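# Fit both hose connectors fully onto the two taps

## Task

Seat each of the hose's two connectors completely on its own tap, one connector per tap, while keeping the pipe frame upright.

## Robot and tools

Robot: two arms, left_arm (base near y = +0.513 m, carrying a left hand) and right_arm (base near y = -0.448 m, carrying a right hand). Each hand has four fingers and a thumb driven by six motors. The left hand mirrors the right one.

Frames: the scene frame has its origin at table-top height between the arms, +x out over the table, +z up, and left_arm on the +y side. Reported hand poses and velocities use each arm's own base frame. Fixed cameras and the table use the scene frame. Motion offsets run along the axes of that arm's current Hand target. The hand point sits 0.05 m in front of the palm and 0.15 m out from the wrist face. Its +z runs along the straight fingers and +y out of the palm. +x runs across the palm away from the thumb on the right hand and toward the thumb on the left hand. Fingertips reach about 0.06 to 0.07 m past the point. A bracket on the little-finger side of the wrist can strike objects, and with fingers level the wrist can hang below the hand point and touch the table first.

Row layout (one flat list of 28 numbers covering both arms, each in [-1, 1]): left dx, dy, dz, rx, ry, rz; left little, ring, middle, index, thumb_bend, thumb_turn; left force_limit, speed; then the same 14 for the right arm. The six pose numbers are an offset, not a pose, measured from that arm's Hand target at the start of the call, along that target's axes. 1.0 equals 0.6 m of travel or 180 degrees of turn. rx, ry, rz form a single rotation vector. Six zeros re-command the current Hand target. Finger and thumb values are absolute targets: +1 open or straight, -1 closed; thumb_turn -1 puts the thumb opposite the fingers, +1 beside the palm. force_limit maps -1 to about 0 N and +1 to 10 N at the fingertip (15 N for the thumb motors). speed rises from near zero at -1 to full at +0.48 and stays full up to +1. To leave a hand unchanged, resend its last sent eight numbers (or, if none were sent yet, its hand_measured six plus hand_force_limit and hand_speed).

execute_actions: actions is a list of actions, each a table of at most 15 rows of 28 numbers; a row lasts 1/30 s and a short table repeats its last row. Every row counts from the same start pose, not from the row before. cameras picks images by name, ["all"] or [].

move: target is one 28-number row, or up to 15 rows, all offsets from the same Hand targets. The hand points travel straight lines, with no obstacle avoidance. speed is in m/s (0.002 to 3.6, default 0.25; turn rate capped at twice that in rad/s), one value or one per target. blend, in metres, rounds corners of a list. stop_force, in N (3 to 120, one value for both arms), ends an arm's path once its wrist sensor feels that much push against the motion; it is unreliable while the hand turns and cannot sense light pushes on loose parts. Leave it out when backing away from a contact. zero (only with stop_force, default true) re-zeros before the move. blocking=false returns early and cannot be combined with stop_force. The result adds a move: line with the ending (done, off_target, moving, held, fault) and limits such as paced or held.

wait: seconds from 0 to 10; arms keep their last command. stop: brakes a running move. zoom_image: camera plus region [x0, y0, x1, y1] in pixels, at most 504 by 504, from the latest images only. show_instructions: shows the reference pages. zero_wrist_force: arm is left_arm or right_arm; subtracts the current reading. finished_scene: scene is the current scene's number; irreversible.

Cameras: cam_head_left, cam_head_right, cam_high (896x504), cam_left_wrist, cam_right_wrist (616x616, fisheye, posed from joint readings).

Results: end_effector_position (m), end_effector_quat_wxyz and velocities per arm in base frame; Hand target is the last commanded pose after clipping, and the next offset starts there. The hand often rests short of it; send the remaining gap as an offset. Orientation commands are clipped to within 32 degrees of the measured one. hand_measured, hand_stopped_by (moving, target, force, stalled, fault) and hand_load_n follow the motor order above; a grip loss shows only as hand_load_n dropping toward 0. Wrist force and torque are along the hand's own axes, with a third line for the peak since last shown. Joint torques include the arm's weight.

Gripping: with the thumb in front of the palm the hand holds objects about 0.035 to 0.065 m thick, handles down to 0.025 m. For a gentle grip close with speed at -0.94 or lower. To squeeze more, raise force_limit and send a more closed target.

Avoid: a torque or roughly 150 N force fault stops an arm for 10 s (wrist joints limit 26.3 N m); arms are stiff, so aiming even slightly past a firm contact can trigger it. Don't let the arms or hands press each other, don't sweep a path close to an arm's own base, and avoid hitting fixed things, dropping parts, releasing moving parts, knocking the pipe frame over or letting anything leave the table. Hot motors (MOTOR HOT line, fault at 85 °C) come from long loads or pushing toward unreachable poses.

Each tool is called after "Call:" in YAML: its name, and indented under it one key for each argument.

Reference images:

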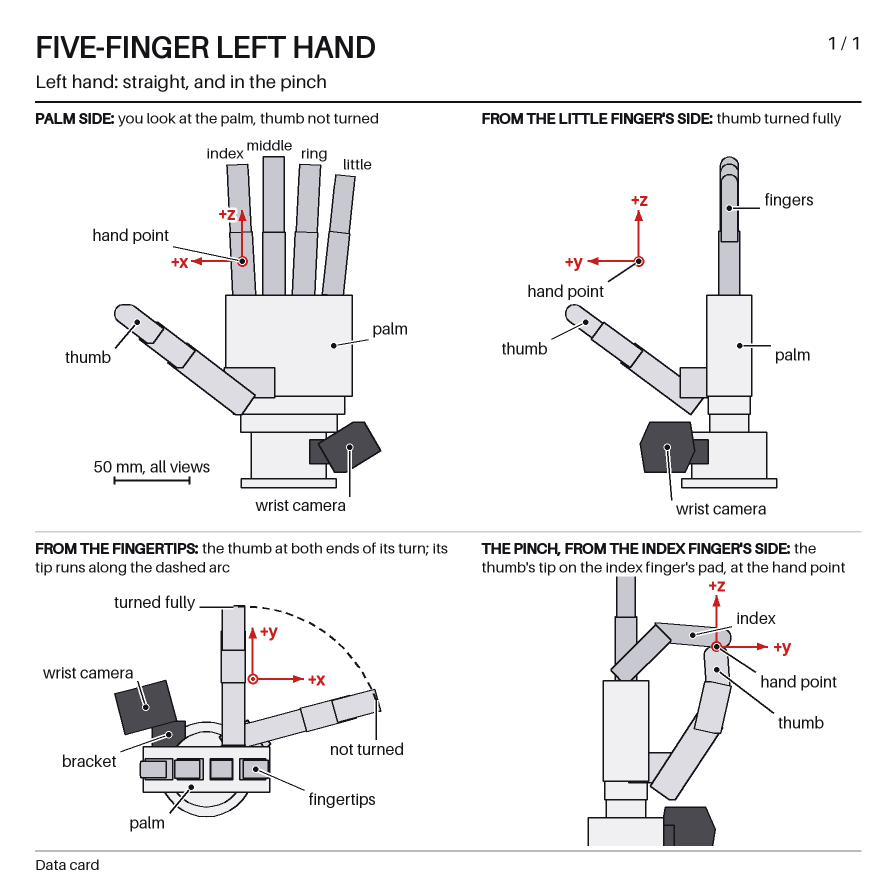

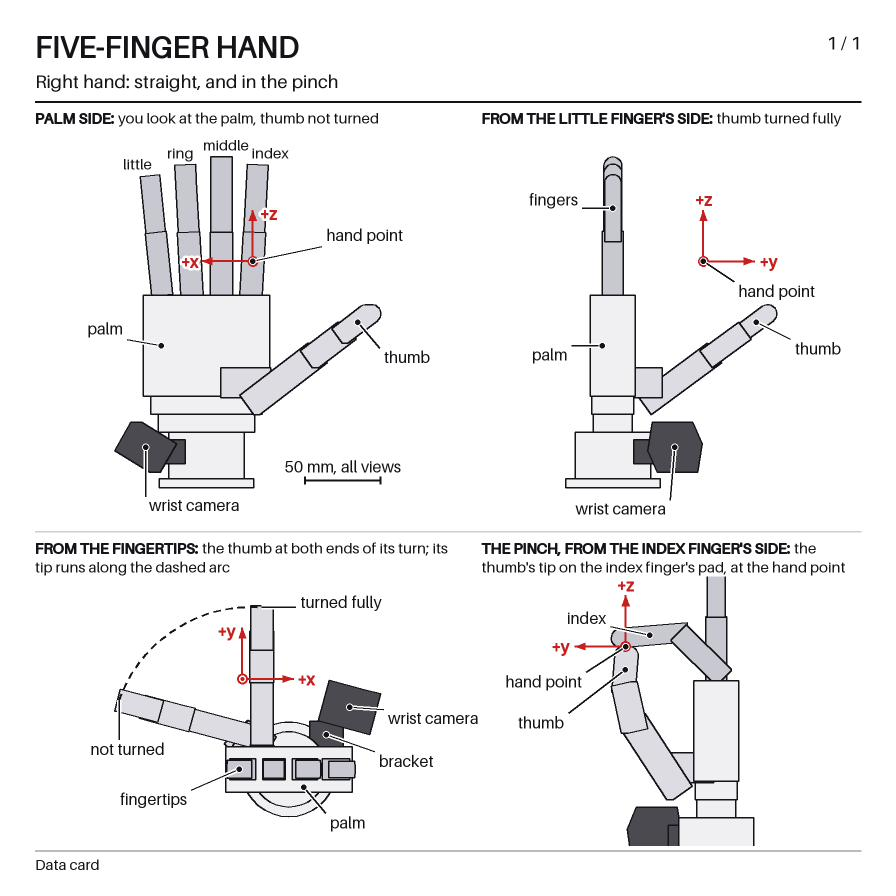

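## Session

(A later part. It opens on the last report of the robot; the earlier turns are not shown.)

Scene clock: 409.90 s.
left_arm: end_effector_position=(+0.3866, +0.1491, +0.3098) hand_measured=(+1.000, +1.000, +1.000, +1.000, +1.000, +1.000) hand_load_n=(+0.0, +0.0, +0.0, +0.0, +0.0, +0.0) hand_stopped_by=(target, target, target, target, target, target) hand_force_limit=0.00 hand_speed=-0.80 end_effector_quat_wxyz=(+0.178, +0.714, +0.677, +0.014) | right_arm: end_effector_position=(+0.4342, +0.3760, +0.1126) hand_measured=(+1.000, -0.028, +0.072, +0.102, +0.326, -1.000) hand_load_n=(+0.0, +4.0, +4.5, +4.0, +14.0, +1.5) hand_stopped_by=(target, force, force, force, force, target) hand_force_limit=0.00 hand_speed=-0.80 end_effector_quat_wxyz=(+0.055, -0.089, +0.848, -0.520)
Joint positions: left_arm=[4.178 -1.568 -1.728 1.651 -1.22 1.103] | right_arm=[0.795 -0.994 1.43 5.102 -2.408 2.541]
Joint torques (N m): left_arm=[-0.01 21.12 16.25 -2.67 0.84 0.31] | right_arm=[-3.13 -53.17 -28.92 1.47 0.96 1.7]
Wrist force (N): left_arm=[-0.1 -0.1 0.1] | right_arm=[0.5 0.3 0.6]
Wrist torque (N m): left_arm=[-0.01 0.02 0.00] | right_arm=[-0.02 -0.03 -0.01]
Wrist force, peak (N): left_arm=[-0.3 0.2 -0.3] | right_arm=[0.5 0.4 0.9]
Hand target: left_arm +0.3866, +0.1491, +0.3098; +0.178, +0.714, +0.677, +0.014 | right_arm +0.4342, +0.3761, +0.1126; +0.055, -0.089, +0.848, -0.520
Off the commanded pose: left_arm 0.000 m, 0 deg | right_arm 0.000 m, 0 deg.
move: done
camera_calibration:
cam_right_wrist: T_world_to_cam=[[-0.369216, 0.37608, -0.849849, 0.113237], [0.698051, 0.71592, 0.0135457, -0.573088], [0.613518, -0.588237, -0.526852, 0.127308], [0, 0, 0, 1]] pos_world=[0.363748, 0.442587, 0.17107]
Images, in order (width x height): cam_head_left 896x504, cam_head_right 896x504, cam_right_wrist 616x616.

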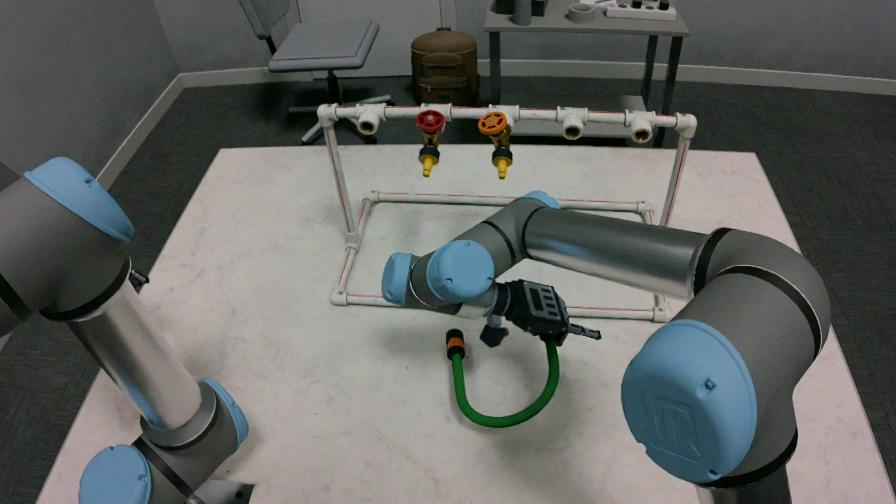

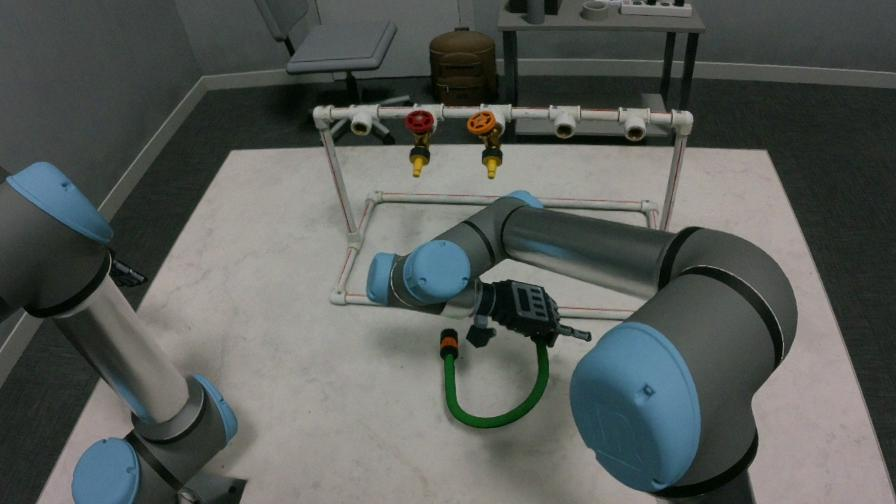

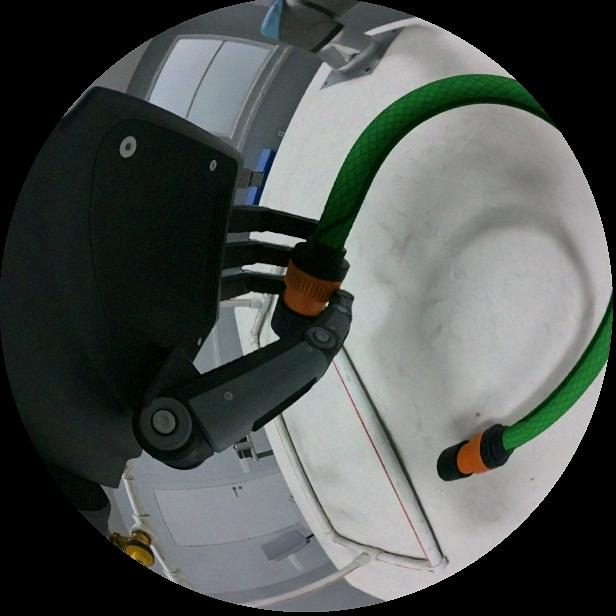

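Call:
execute_actions:
  actions: []

Call:
zoom_image:
  camera: "cam_head_left"
  region: [400, 95, 530, 195]

Call:
zoom_image:
  camera: "cam_high"
  region: [370, 100, 470, 190]

Call:
zoom_image:
  camera: "cam_left_wrist"
  region: [80, 20, 230, 140]

Scene clock: 425.97 s.
left_arm: end_effector_position=(+0.3866, +0.1491, +0.3098) hand_measured=(+1.000, +1.000, +1.000, +1.000, +1.000, +1.000) hand_load_n=(+0.0, +0.0, +0.0, +0.0, +0.5, +0.0) hand_stopped_by=(target, target, target, target, target, target) hand_force_limit=0.00 hand_speed=-0.80 end_effector_quat_wxyz=(+0.178, +0.714, +0.677, +0.014) | right_arm: end_effector_position=(+0.4342, +0.3761, +0.1126) hand_measured=(+1.000, -0.028, +0.072, +0.102, +0.326, -1.000) hand_load_n=(+0.0, +4.5, +5.0, +4.0, +13.5, +1.5) hand_stopped_by=(target, force, force, force, force, target) hand_force_limit=0.00 hand_speed=-0.80 end_effector_quat_wxyz=(+0.055, -0.089, +0.848, -0.520)
Joint positions: left_arm=[4.178 -1.568 -1.728 1.651 -1.22 1.103] | right_arm=[0.795 -0.994 1.43 5.102 -2.408 2.541]
Joint velocities: within noise
Joint torques (N m): left_arm=[0.06 21.37 15.8 -2.72 0.81 0.45] | right_arm=[11.96 -52.92 -29.05 1.44 1.44 1.83]
Wrist force (N): left_arm=[-0.2 0.0 -0.2] | right_arm=[0.5 0.4 0.6]
Wrist torque (N m): left_arm=[0.01 0.02 -0.01] | right_arm=[-0.01 -0.03 -0.01]
Wrist force, peak (N): left_arm=[-0.2 0.3 -0.4] | right_arm=[0.2 0.6 0.8]
Hand target: left_arm +0.3866, +0.1491, +0.3098; +0.178, +0.714, +0.677, +0.014 | right_arm +0.4342, +0.3761, +0.1126; +0.055, -0.089, +0.848, -0.520
Off the commanded pose: left_arm 0.000 m, 0 deg | right_arm 0.000 m, 0 deg.
camera_calibration:
cam_right_wrist: T_world_to_cam=[[-0.369291, 0.376152, -0.849785, 0.113184], [0.698095, 0.715878, 0.013508, -0.573009], [0.613423, -0.588242, -0.526957, 0.127424], [0, 0, 0, 1]] pos_world=[0.363648, 0.442587, 0.17107]

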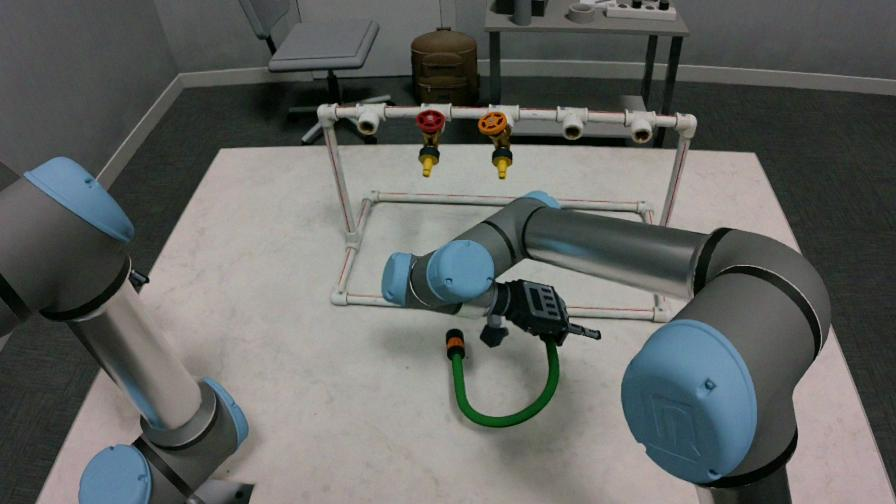

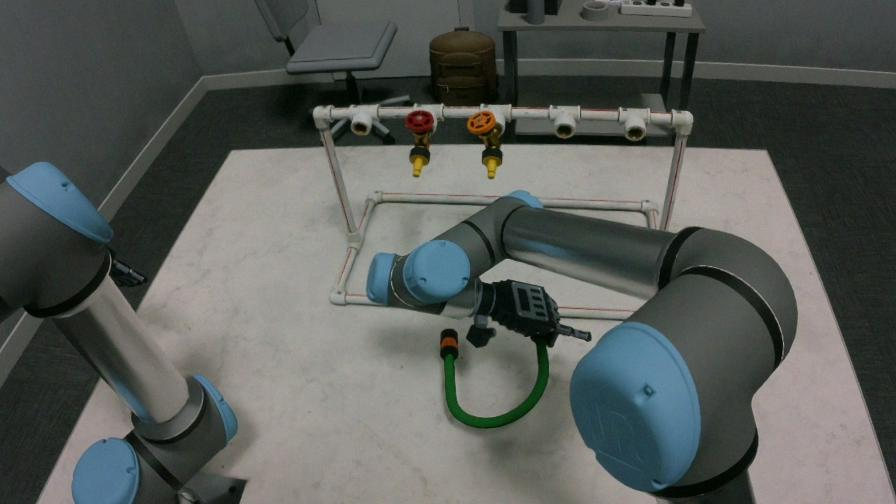

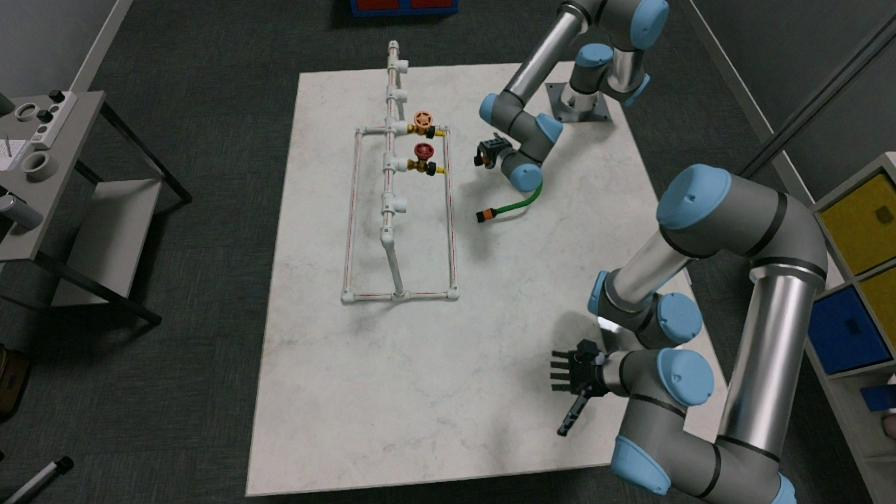

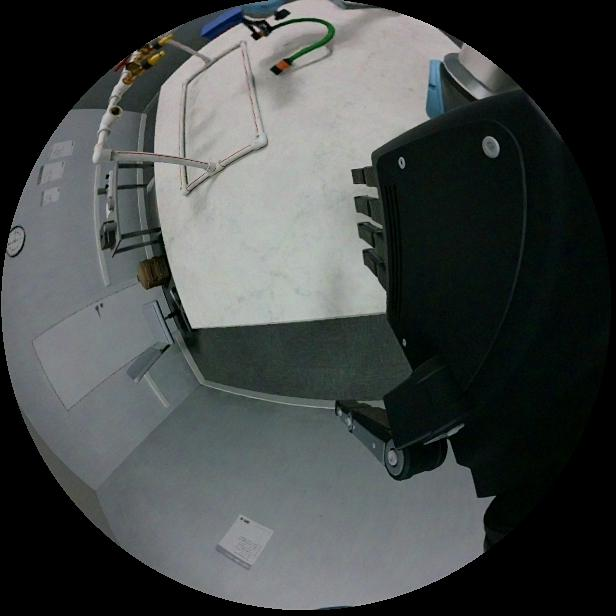

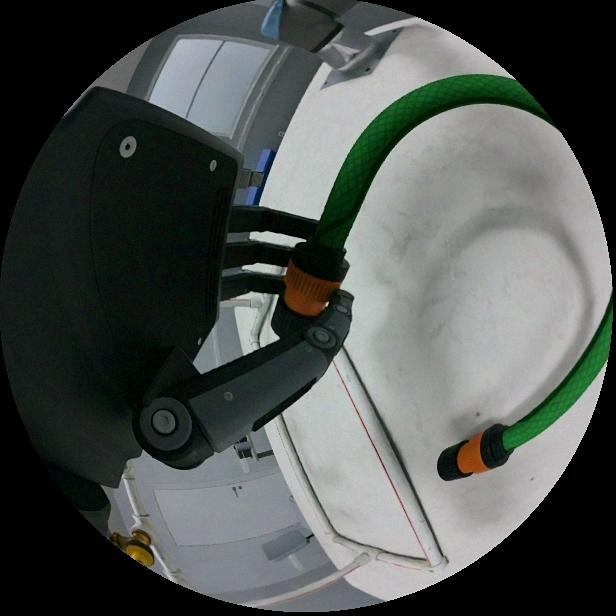

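Scaled by 3.877 from the camera's 896x504 image, which has a finer 1280x720 frame.

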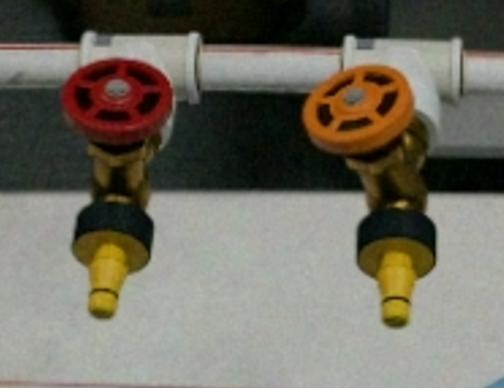

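Scaled by 5.040 from the camera's 896x504 image, which has a finer 1280x720 frame.

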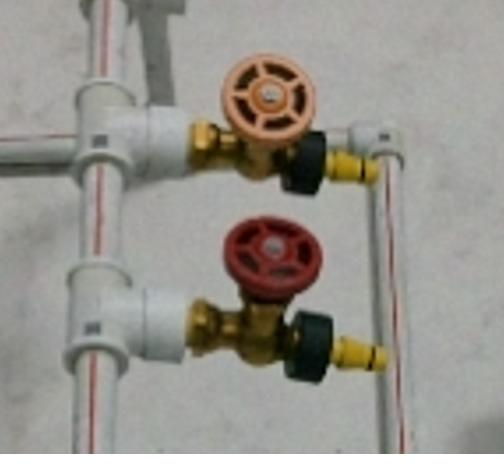

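Scaled by 3.360 from the camera's 616x616 image, which has a finer 880x880 frame.

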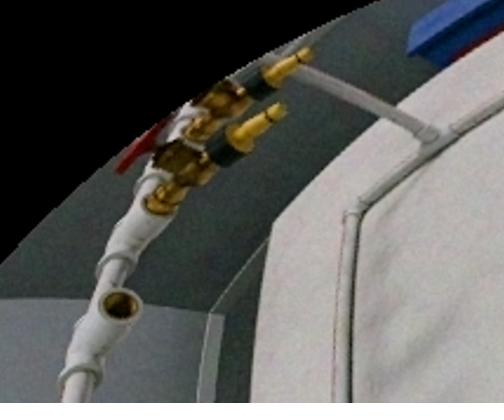

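Call:
move:
  target: [-0.6445,0.2223,0.1542,0.1239,-0.4318,-0.0229,1,1,1,1,1,1,0,-0.8,0,0,0,0,0,0,1,-0.72,-0.72,-0.72,-0.32,-1,0.0,-0.8]
  speed: 0.3
  cameras: ["cam_head_left","cam_left_wrist","cam_high"]

Call:
zoom_image:
  camera: "cam_left_wrist"
  region: [200, 150, 420, 370]

Scene clock: 508.43 s.
left_arm: end_effector_position=(+0.5067, -0.2512, +0.3448) hand_measured=(+1.000, +1.000, +1.000, +1.000, +1.000, +1.000) hand_load_n=(+0.0, +0.0, +0.0, +0.0, +0.0, +0.0) hand_stopped_by=(target, target, target, target, target, target) hand_force_limit=0.00 hand_speed=-0.80 end_effector_quat_wxyz=(+0.430, +0.561, +0.430, -0.561) | right_arm: end_effector_position=(+0.4342, +0.3761, +0.1126) hand_measured=(+1.000, -0.028, +0.072, +0.102, +0.326, -1.000) hand_load_n=(+0.0, +4.5, +5.0, +4.5, +13.5, +2.0) hand_stopped_by=(target, force, force, force, force, target) hand_force_limit=0.00 hand_speed=-0.80 end_effector_quat_wxyz=(+0.055, -0.089, +0.848, -0.520)
Joint positions: left_arm=[3.416 -2.068 -1.798 0.726 -0.538 1.569] | right_arm=[0.795 -0.994 1.43 5.102 -2.408 2.541]
Joint torques (N m): left_arm=[-9.8 26.93 4.85 -2.81 2.01 2.94] | right_arm=[11.49 -49.5 -29.1 1.39 1.36 1.74]
Wrist force (N): left_arm=[3.4 0.8 -3.7] | right_arm=[0.5 0.4 0.4]
Wrist torque (N m): left_arm=[0.39 -0.33 0.13] | right_arm=[0.00 -0.03 -0.01]
Wrist force, peak (N): left_arm=[3.7 0.9 -3.6] | right_arm=[0.5 0.4 0.9]
Hand target: left_arm +0.5067, -0.2512, +0.3448; +0.430, +0.561, +0.430, -0.561 | right_arm +0.4342, +0.3761, +0.1126; +0.055, -0.089, +0.848, -0.520
Off the commanded pose: left_arm 0.000 m, 0 deg | right_arm 0.000 m, 0 deg.
move: done
camera_calibration:
cam_left_wrist: T_world_to_cam=[[-0.943369, 0.243656, -0.225138, 0.61053], [0.316629, 0.458779, -0.830221, 0.242166], [-0.0989996, -0.85449, -0.509947, 0.121916], [0, 0, 0, 1]] pos_world=[0.511348, -0.155684, 0.400675]
Images, in order (width x height): cam_head_left 896x504, cam_high 896x504, cam_left_wrist 616x616.

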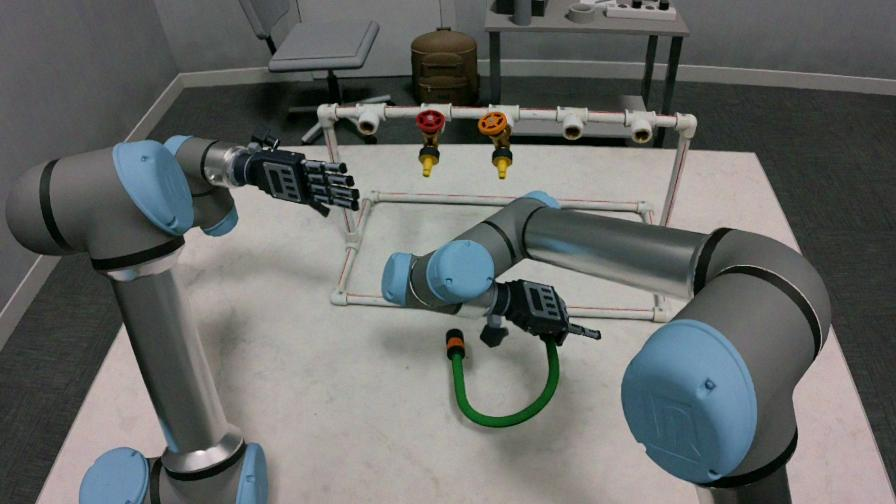

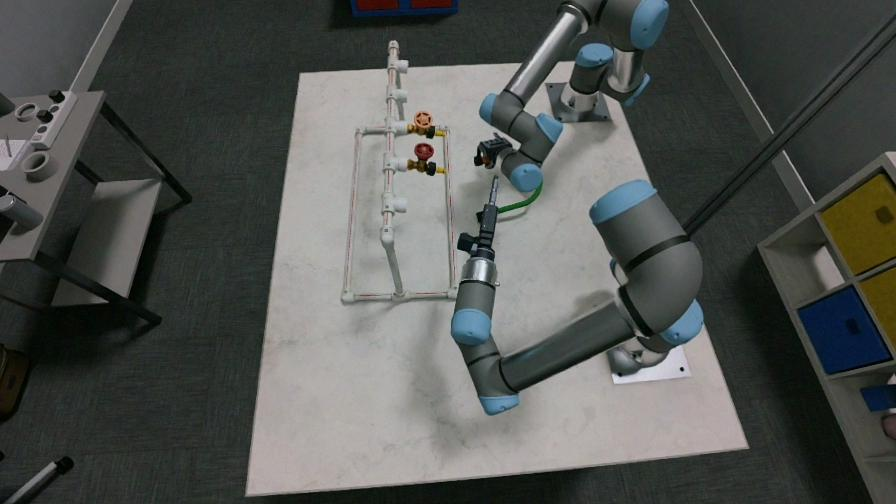

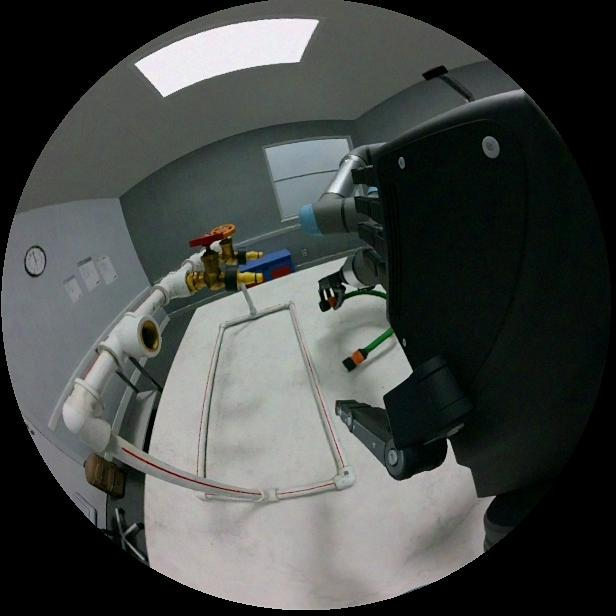

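Scaled by 2.291 from the camera's 616x616 image, which has a finer 880x880 frame.

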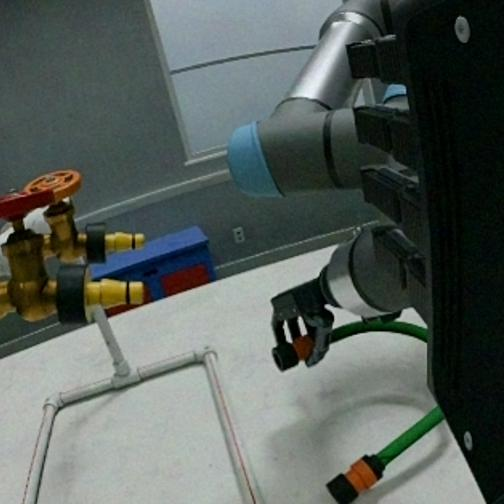

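Call:
zoom_image:
  camera: "cam_left_wrist"
  region: [150, 210, 290, 310]

Scaled by 3.600 from the camera's 616x616 image, which has a finer 880x880 frame.

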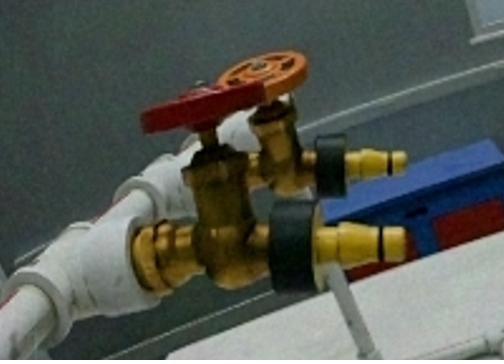

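Call:
move:
  target: [0,0,0,0,0,0,1,1,1,1,1,1,0,-0.8,-0.0961,-0.2218,-0.2476,-0.1649,-0.0103,0.12,1,-0.72,-0.72,-0.72,-0.32,-1,0.0,-0.8]
  speed: 0.15
  cameras: ["all"]

Call:
zoom_image:
  camera: "cam_left_wrist"
  region: [150, 200, 400, 370]

Call:
zoom_image:
  camera: "cam_right_wrist"
  region: [180, 180, 480, 480]

Scene clock: 534.17 s.
left_arm: end_effector_position=(+0.5067, -0.2512, +0.3448) hand_measured=(+1.000, +1.000, +1.000, +1.000, +1.000, +1.000) hand_load_n=(+0.0, +0.0, +0.0, +0.0, +0.0, +0.0) hand_stopped_by=(target, target, target, target, target, target) hand_force_limit=0.00 hand_speed=-0.80 end_effector_quat_wxyz=(+0.430, +0.561, +0.430, -0.561) | right_arm: end_effector_position=(+0.4756, +0.4583, +0.2985) hand_measured=(+1.000, -0.028, +0.072, +0.102, +0.326, -1.000) hand_load_n=(+0.0, +5.0, +5.0, +4.0, +14.0, +1.0) hand_stopped_by=(target, force, force, force, force, target) hand_force_limit=0.00 hand_speed=-0.80 end_effector_quat_wxyz=(+0.139, +0.050, +0.953, -0.266)
Joint positions: left_arm=[3.416 -2.068 -1.798 0.726 -0.538 1.569] | right_arm=[0.756 -1.201 1.233 4.901 -2.143 2.497]
Joint torques (N m): left_arm=[-10.78 28.04 4.64 -2.76 1.35 2.75] | right_arm=[-11.36 -49.02 -33.05 -4.69 1.5 1.8]
Wrist force (N): left_arm=[3.4 1.0 -3.8] | right_arm=[1.1 -1.0 1.0]
Wrist torque (N m): left_arm=[0.42 -0.33 0.13] | right_arm=[-0.08 -0.07 -0.14]
Wrist force, peak (N): left_arm=[3.7 0.9 -3.9] | right_arm=[1.2 -1.0 1.0]
Hand target: left_arm +0.5067, -0.2512, +0.3448; +0.430, +0.561, +0.430, -0.561 | right_arm +0.4756, +0.4584, +0.2987; +0.139, +0.050, +0.953, -0.266
Off the commanded pose: left_arm 0.000 m, 0 deg | right_arm 0.000 m, 0 deg.
move: done
camera_calibration:
cam_left_wrist: T_world_to_cam=[[-0.943363, 0.243648, -0.225169, 0.610563], [0.316644, 0.458703, -0.830258, 0.242207], [-0.0990046, -0.854534, -0.509873, 0.121797], [0, 0, 0, 1]] pos_world=[0.511347, -0.155784, 0.400675]
cam_right_wrist: T_world_to_cam=[[-0.110616, 0.830279, -0.54626, -0.166299], [0.717013, 0.447276, 0.534637, -0.704816], [0.688227, -0.332536, -0.644797, 0.130812], [0, 0, 0, 1]] pos_world=[0.396938, 0.496822, 0.370325]

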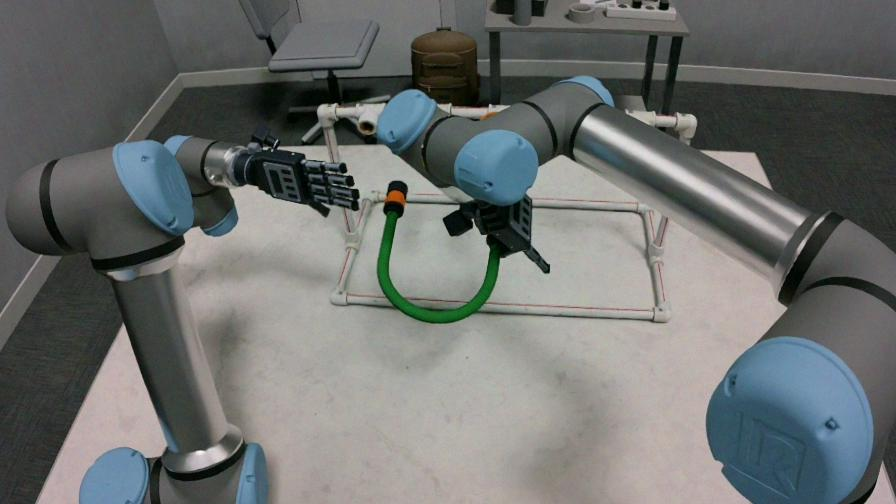

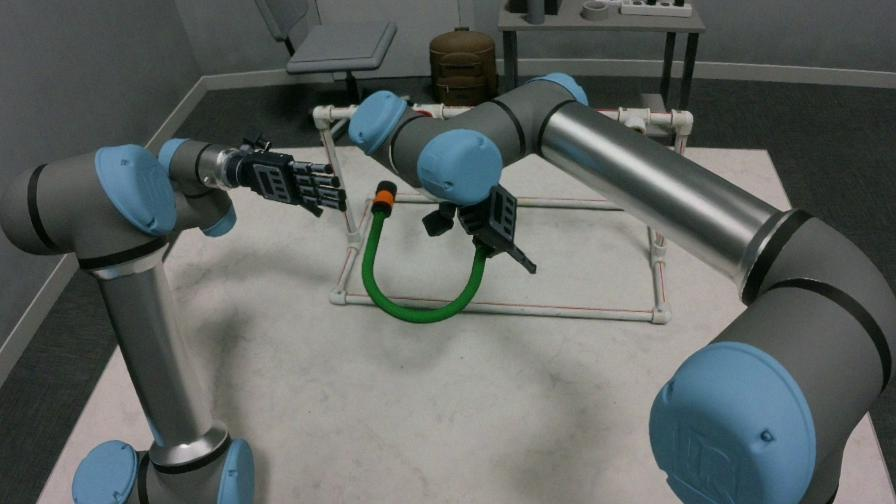

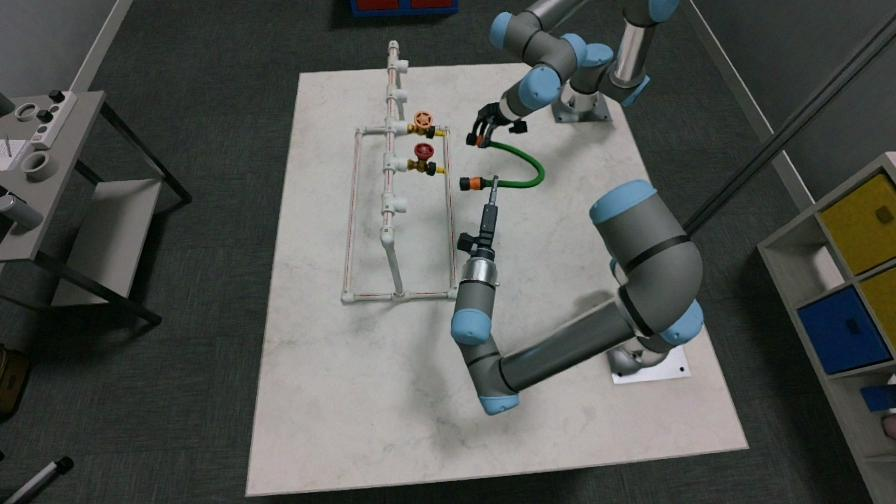

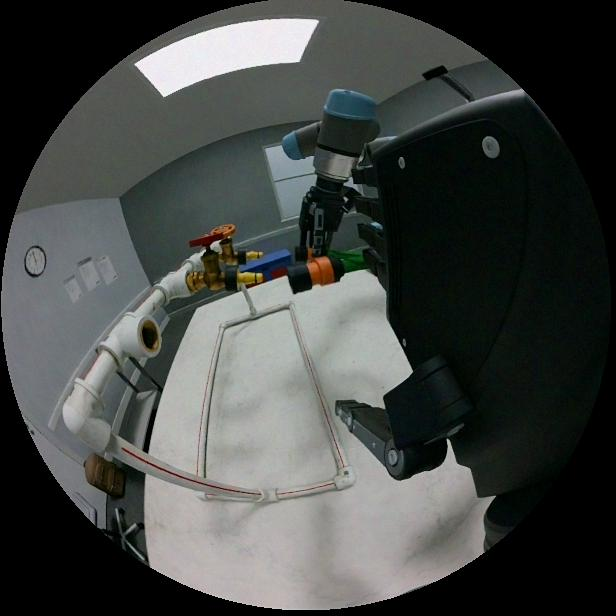

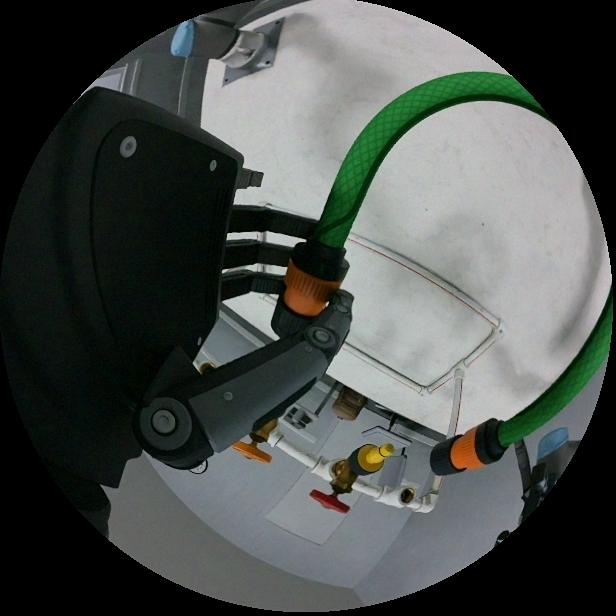

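Scaled by 2.016 from the camera's 616x616 image, which has a finer 880x880 frame.

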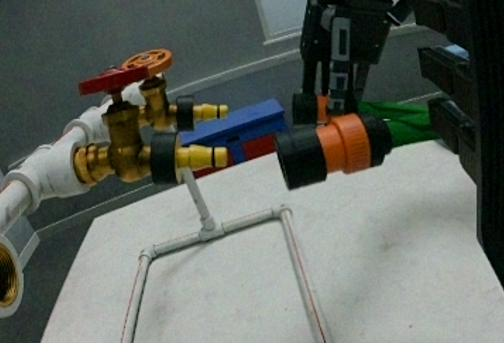

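Scaled by 1.680 from the camera's 616x616 image, which has a finer 880x880 frame.

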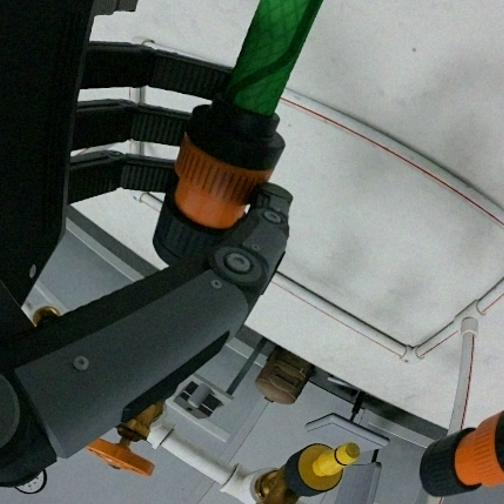

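Call:
move:
  target: [-0.1167,-0.013,-0.0483,0,0,0,1,1,1,1,1,1,0,-0.8,0,0,0,0,0,0,1,-0.72,-0.72,-0.72,-0.32,-1,0.0,-0.8]
  speed: 0.15
  cameras: ["cam_left_wrist","cam_high"]

Call:
zoom_image:
  camera: "cam_left_wrist"
  region: [200, 200, 380, 340]

Call:
zoom_image:
  camera: "cam_high"
  region: [380, 90, 560, 210]

Scene clock: 547.63 s.
left_arm: end_effector_position=(+0.5068, -0.2213, +0.4147) hand_measured=(+1.000, +1.000, +1.000, +1.000, +1.000, +1.000) hand_load_n=(+0.0, +0.0, +0.0, +0.0, +0.0, +0.0) hand_stopped_by=(target, target, target, target, target, target) hand_force_limit=0.00 hand_speed=-0.80 end_effector_quat_wxyz=(+0.430, +0.561, +0.430, -0.561) | right_arm: end_effector_position=(+0.4756, +0.4584, +0.2987) hand_measured=(+1.000, -0.028, +0.072, +0.102, +0.326, -1.000) hand_load_n=(+0.0, +5.0, +5.5, +4.0, +13.5, +1.0) hand_stopped_by=(target, force, force, force, force, target) hand_force_limit=0.00 hand_speed=-0.80 end_effector_quat_wxyz=(+0.139, +0.050, +0.953, -0.266)
Joint positions: left_arm=[3.473 -1.97 -1.731 0.56 -0.595 1.569] | right_arm=[0.756 -1.201 1.233 4.901 -2.143 2.497]
Joint torques (N m): left_arm=[9.57 46.93 25.79 -2.98 -1.55 2.81] | right_arm=[-11.54 -48.46 -33.15 -4.54 1.39 1.73]
Wrist force (N): left_arm=[3.2 1.1 -3.6] | right_arm=[1.3 -0.9 0.7]
Wrist torque (N m): left_arm=[0.42 -0.31 0.11] | right_arm=[-0.05 -0.09 -0.13]
Wrist force, peak (N): left_arm=[4.4 1.0 -3.6] | right_arm=[1.3 -1.0 1.1]
Hand target: left_arm +0.5068, -0.2212, +0.4148; +0.430, +0.561, +0.430, -0.561 | right_arm +0.4756, +0.4584, +0.2987; +0.139, +0.050, +0.953, -0.266
Off the commanded pose: left_arm 0.000 m, 0 deg | right_arm 0.000 m, 0 deg.
move: done
camera_calibration:
cam_left_wrist: T_world_to_cam=[[-0.943363, 0.243648, -0.225169, 0.619087], [0.316644, 0.458703, -0.830258, 0.286449], [-0.0990046, -0.854534, -0.509873, 0.183083], [0, 0, 0, 1]] pos_world=[0.511447, -0.125784, 0.470575]
Images, in order (width x height): cam_high 896x504, cam_left_wrist 616x616.

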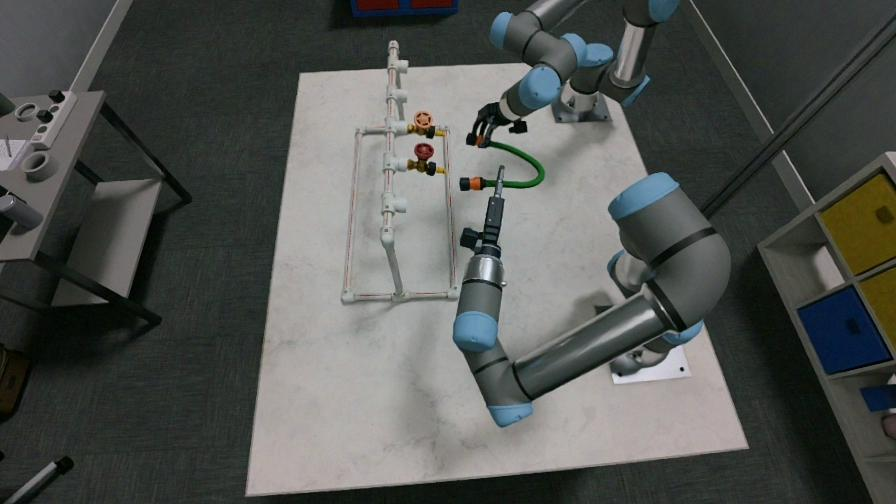

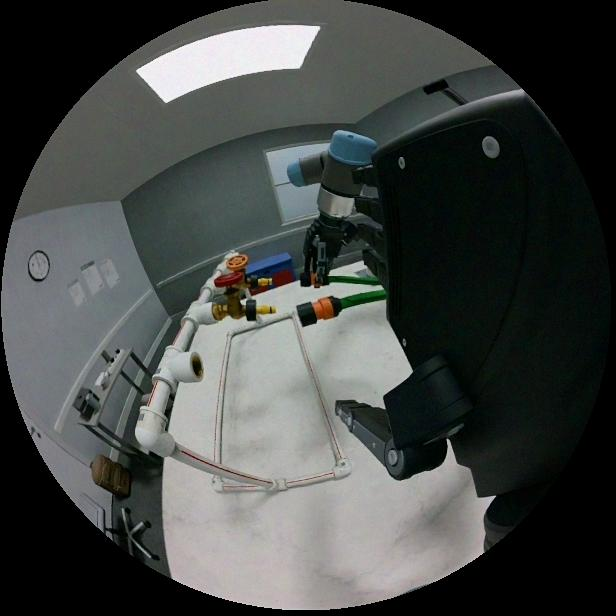

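Scaled by 2.800 from the camera's 616x616 image, which has a finer 880x880 frame.

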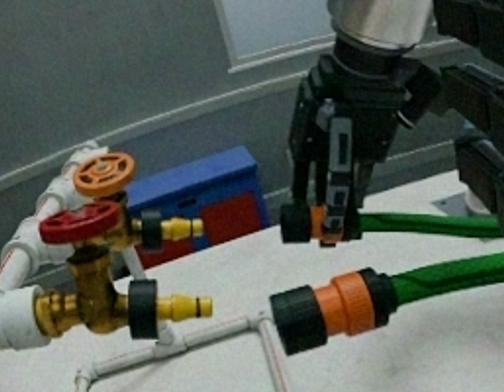

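Scaled by 2.800 from the camera's 896x504 image, which has a finer 1280x720 frame.

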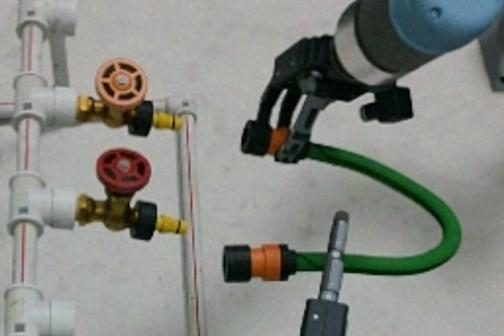

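Call:
zoom_image:
  camera: "cam_high"
  region: [430, 105, 510, 175]

Call:
zoom_image:
  camera: "cam_left_wrist"
  region: [240, 250, 360, 330]

Scaled by 6.300 from the camera's 896x504 image, which has a finer 1280x720 frame.

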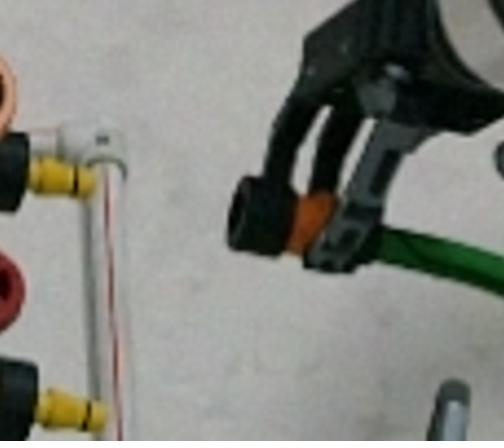

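Scaled by 4.200 from the camera's 616x616 image, which has a finer 880x880 frame.

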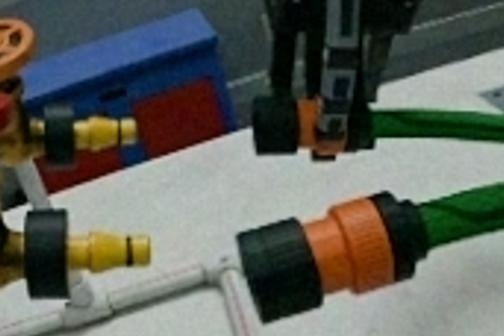

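Call:
move:
  target: [0,0,0,0,0,0,1,1,1,1,1,1,0,-0.8,-0.0742,-0.007,0.008,0,0,0,1,-0.72,-0.72,-0.72,-0.32,-1,0.0,-0.8]
  speed: 0.08
  stop_force: 8
  cameras: ["all"]

Call:
zoom_image:
  camera: "cam_high"
  region: [410, 105, 490, 175]

Call:
zoom_image:
  camera: "cam_left_wrist"
  region: [230, 240, 350, 320]

Call:
zoom_image:
  camera: "cam_right_wrist"
  region: [180, 180, 480, 480]

Scene clock: 575.77 s.
left_arm: end_effector_position=(+0.5068, -0.2212, +0.4148) hand_measured=(+1.000, +1.000, +1.000, +1.000, +1.000, +1.000) hand_load_n=(+0.0, +0.0, +0.0, +0.0, +0.0, +0.0) hand_stopped_by=(target, target, target, target, target, target) hand_force_limit=0.00 hand_speed=-0.80 end_effector_quat_wxyz=(+0.430, +0.561, +0.430, -0.561) | right_arm: end_effector_position=(+0.5186, +0.4513, +0.3098) hand_measured=(+1.000, -0.028, +0.072, +0.102, +0.326, -1.000) hand_load_n=(+0.0, +5.5, +5.0, +4.0, +13.5, +0.5) hand_stopped_by=(target, force, force, force, force, target) hand_force_limit=0.00 hand_speed=-0.80 end_effector_quat_wxyz=(+0.139, +0.050, +0.953, -0.266)
Joint positions: left_arm=[3.473 -1.97 -1.731 0.56 -0.595 1.569] | right_arm=[0.704 -1.151 1.143 4.908 -2.154 2.436]
Joint torques (N m): left_arm=[9.29 46.72 25.97 -2.82 -1.48 2.77] | right_arm=[-11.28 -33.4 -33.21 0.03 -3.43 -2.06]
Wrist force (N): left_arm=[3.2 1.0 -3.6] | right_arm=[1.1 -1.1 0.7]
Wrist torque (N m): left_arm=[0.40 -0.30 0.11] | right_arm=[-0.09 -0.04 -0.05]
Wrist force, peak (N): left_arm=[3.5 1.2 -3.8] | right_arm=[1.5 -0.9 0.9]
Hand target: left_arm +0.5068, -0.2212, +0.4148; +0.430, +0.561, +0.430, -0.561 | right_arm +0.5186, +0.4513, +0.3098; +0.139, +0.050, +0.953, -0.266
Off the commanded pose: left_arm 0.000 m, 0 deg | right_arm 0.000 m, 0 deg.
move: done
camera_calibration:
cam_left_wrist: T_world_to_cam=[[-0.943363, 0.243648, -0.225169, 0.619109], [0.316644, 0.458703, -0.830258, 0.286532], [-0.0990046, -0.854534, -0.509873, 0.183134], [0, 0, 0, 1]] pos_world=[0.511447, -0.125784, 0.470675]
cam_right_wrist: T_world_to_cam=[[-0.110387, 0.830487, -0.545991, -0.149781], [0.717025, 0.446958, 0.534886, -0.738458], [0.688251, -0.332445, -0.644819, 0.106097], [0, 0, 0, 1]] pos_world=[0.439938, 0.489722, 0.381625]

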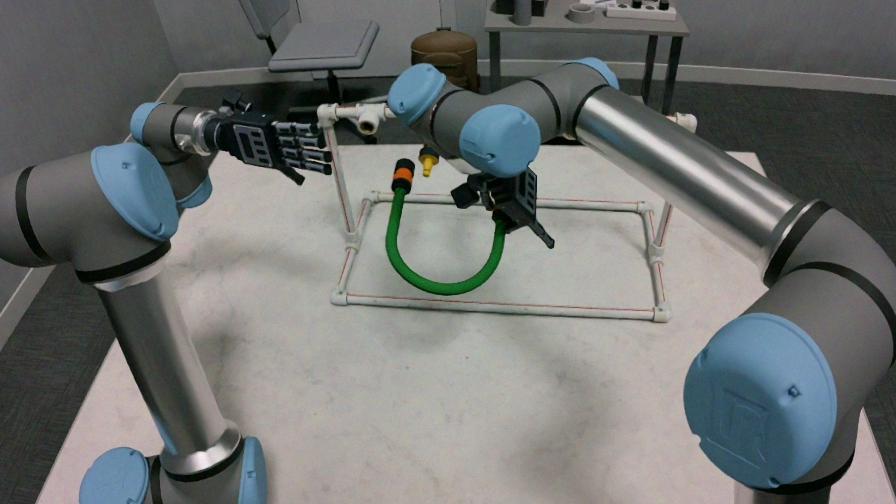

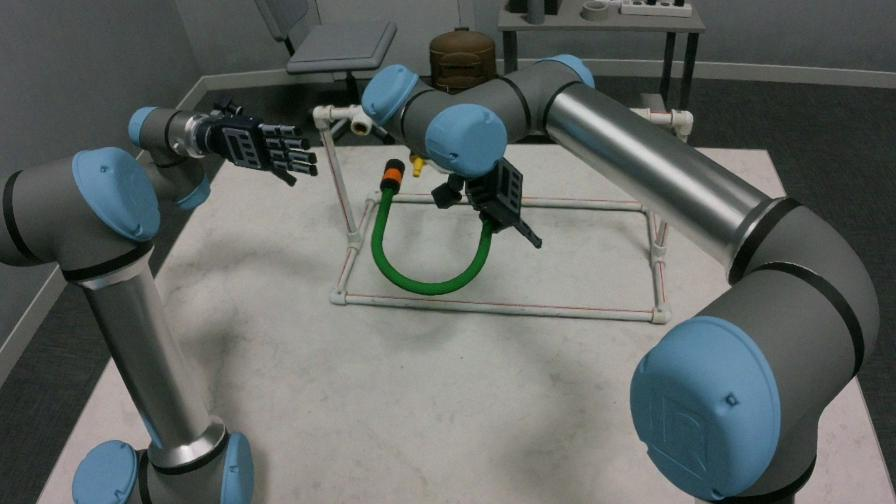

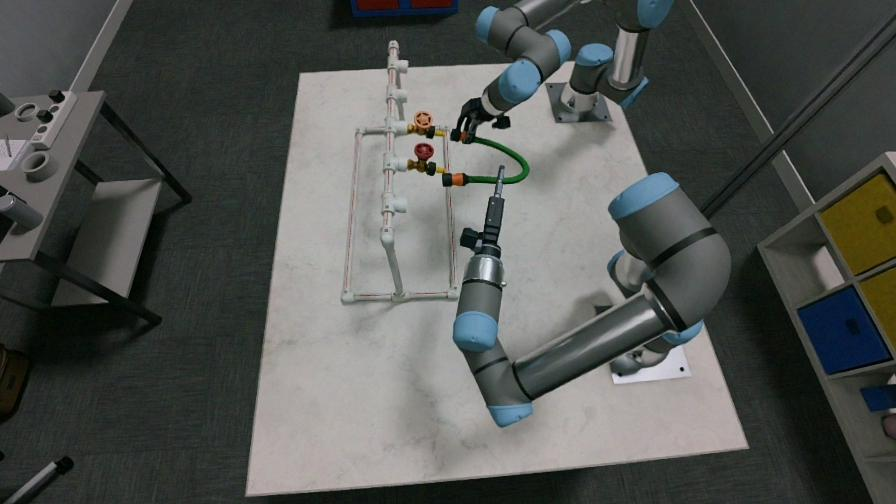

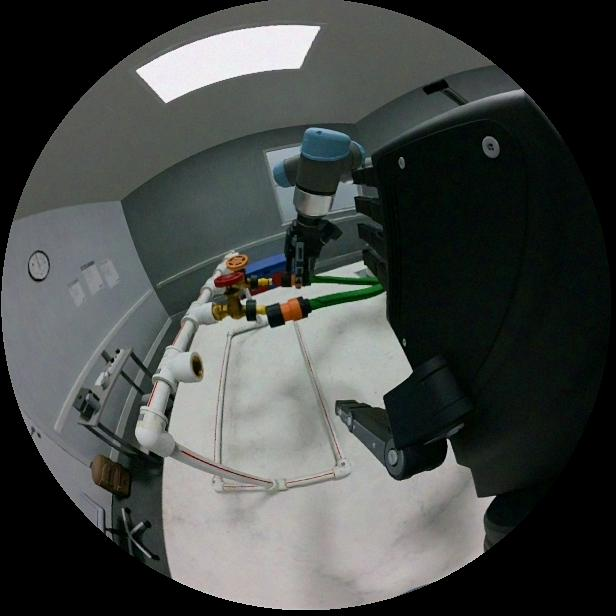

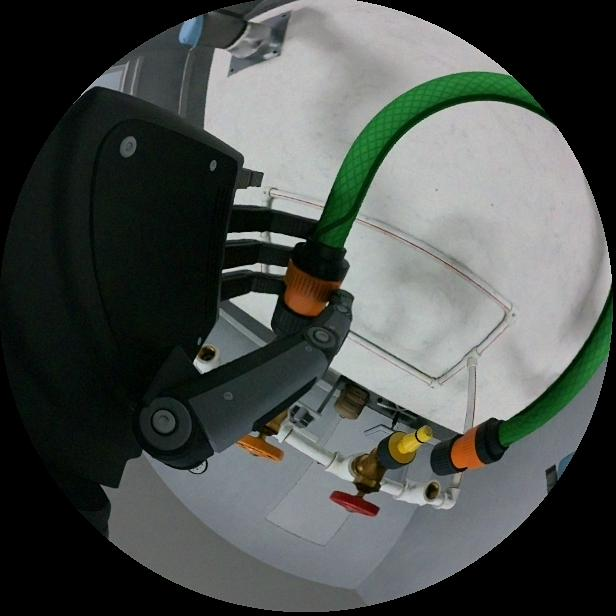

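Scaled by 6.300 from the camera's 896x504 image, which has a finer 1280x720 frame.

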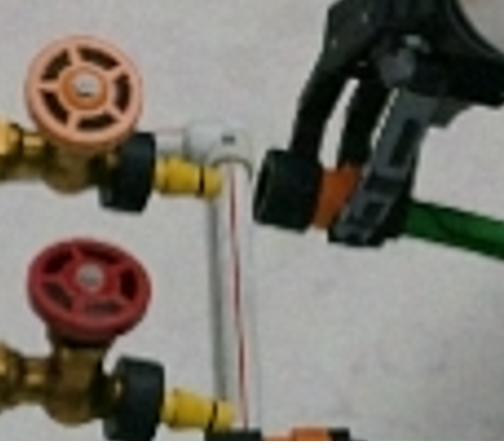

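Scaled by 4.200 from the camera's 616x616 image, which has a finer 880x880 frame.

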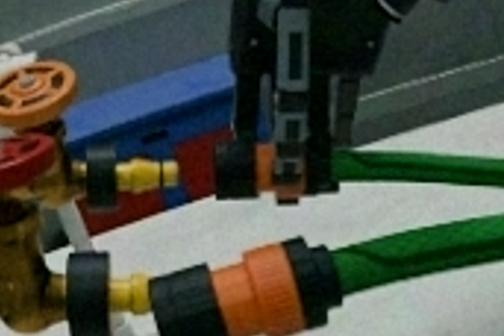

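Scaled by 1.680 from the camera's 616x616 image, which has a finer 880x880 frame.

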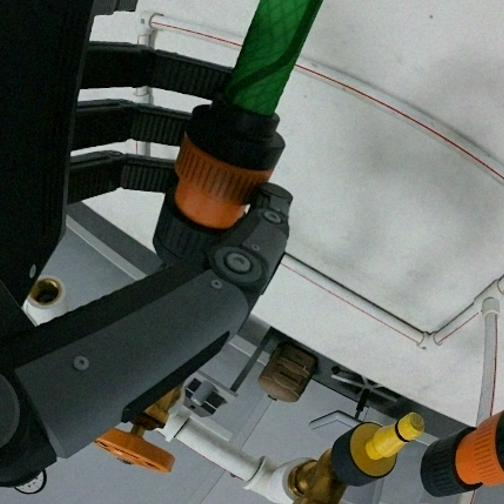

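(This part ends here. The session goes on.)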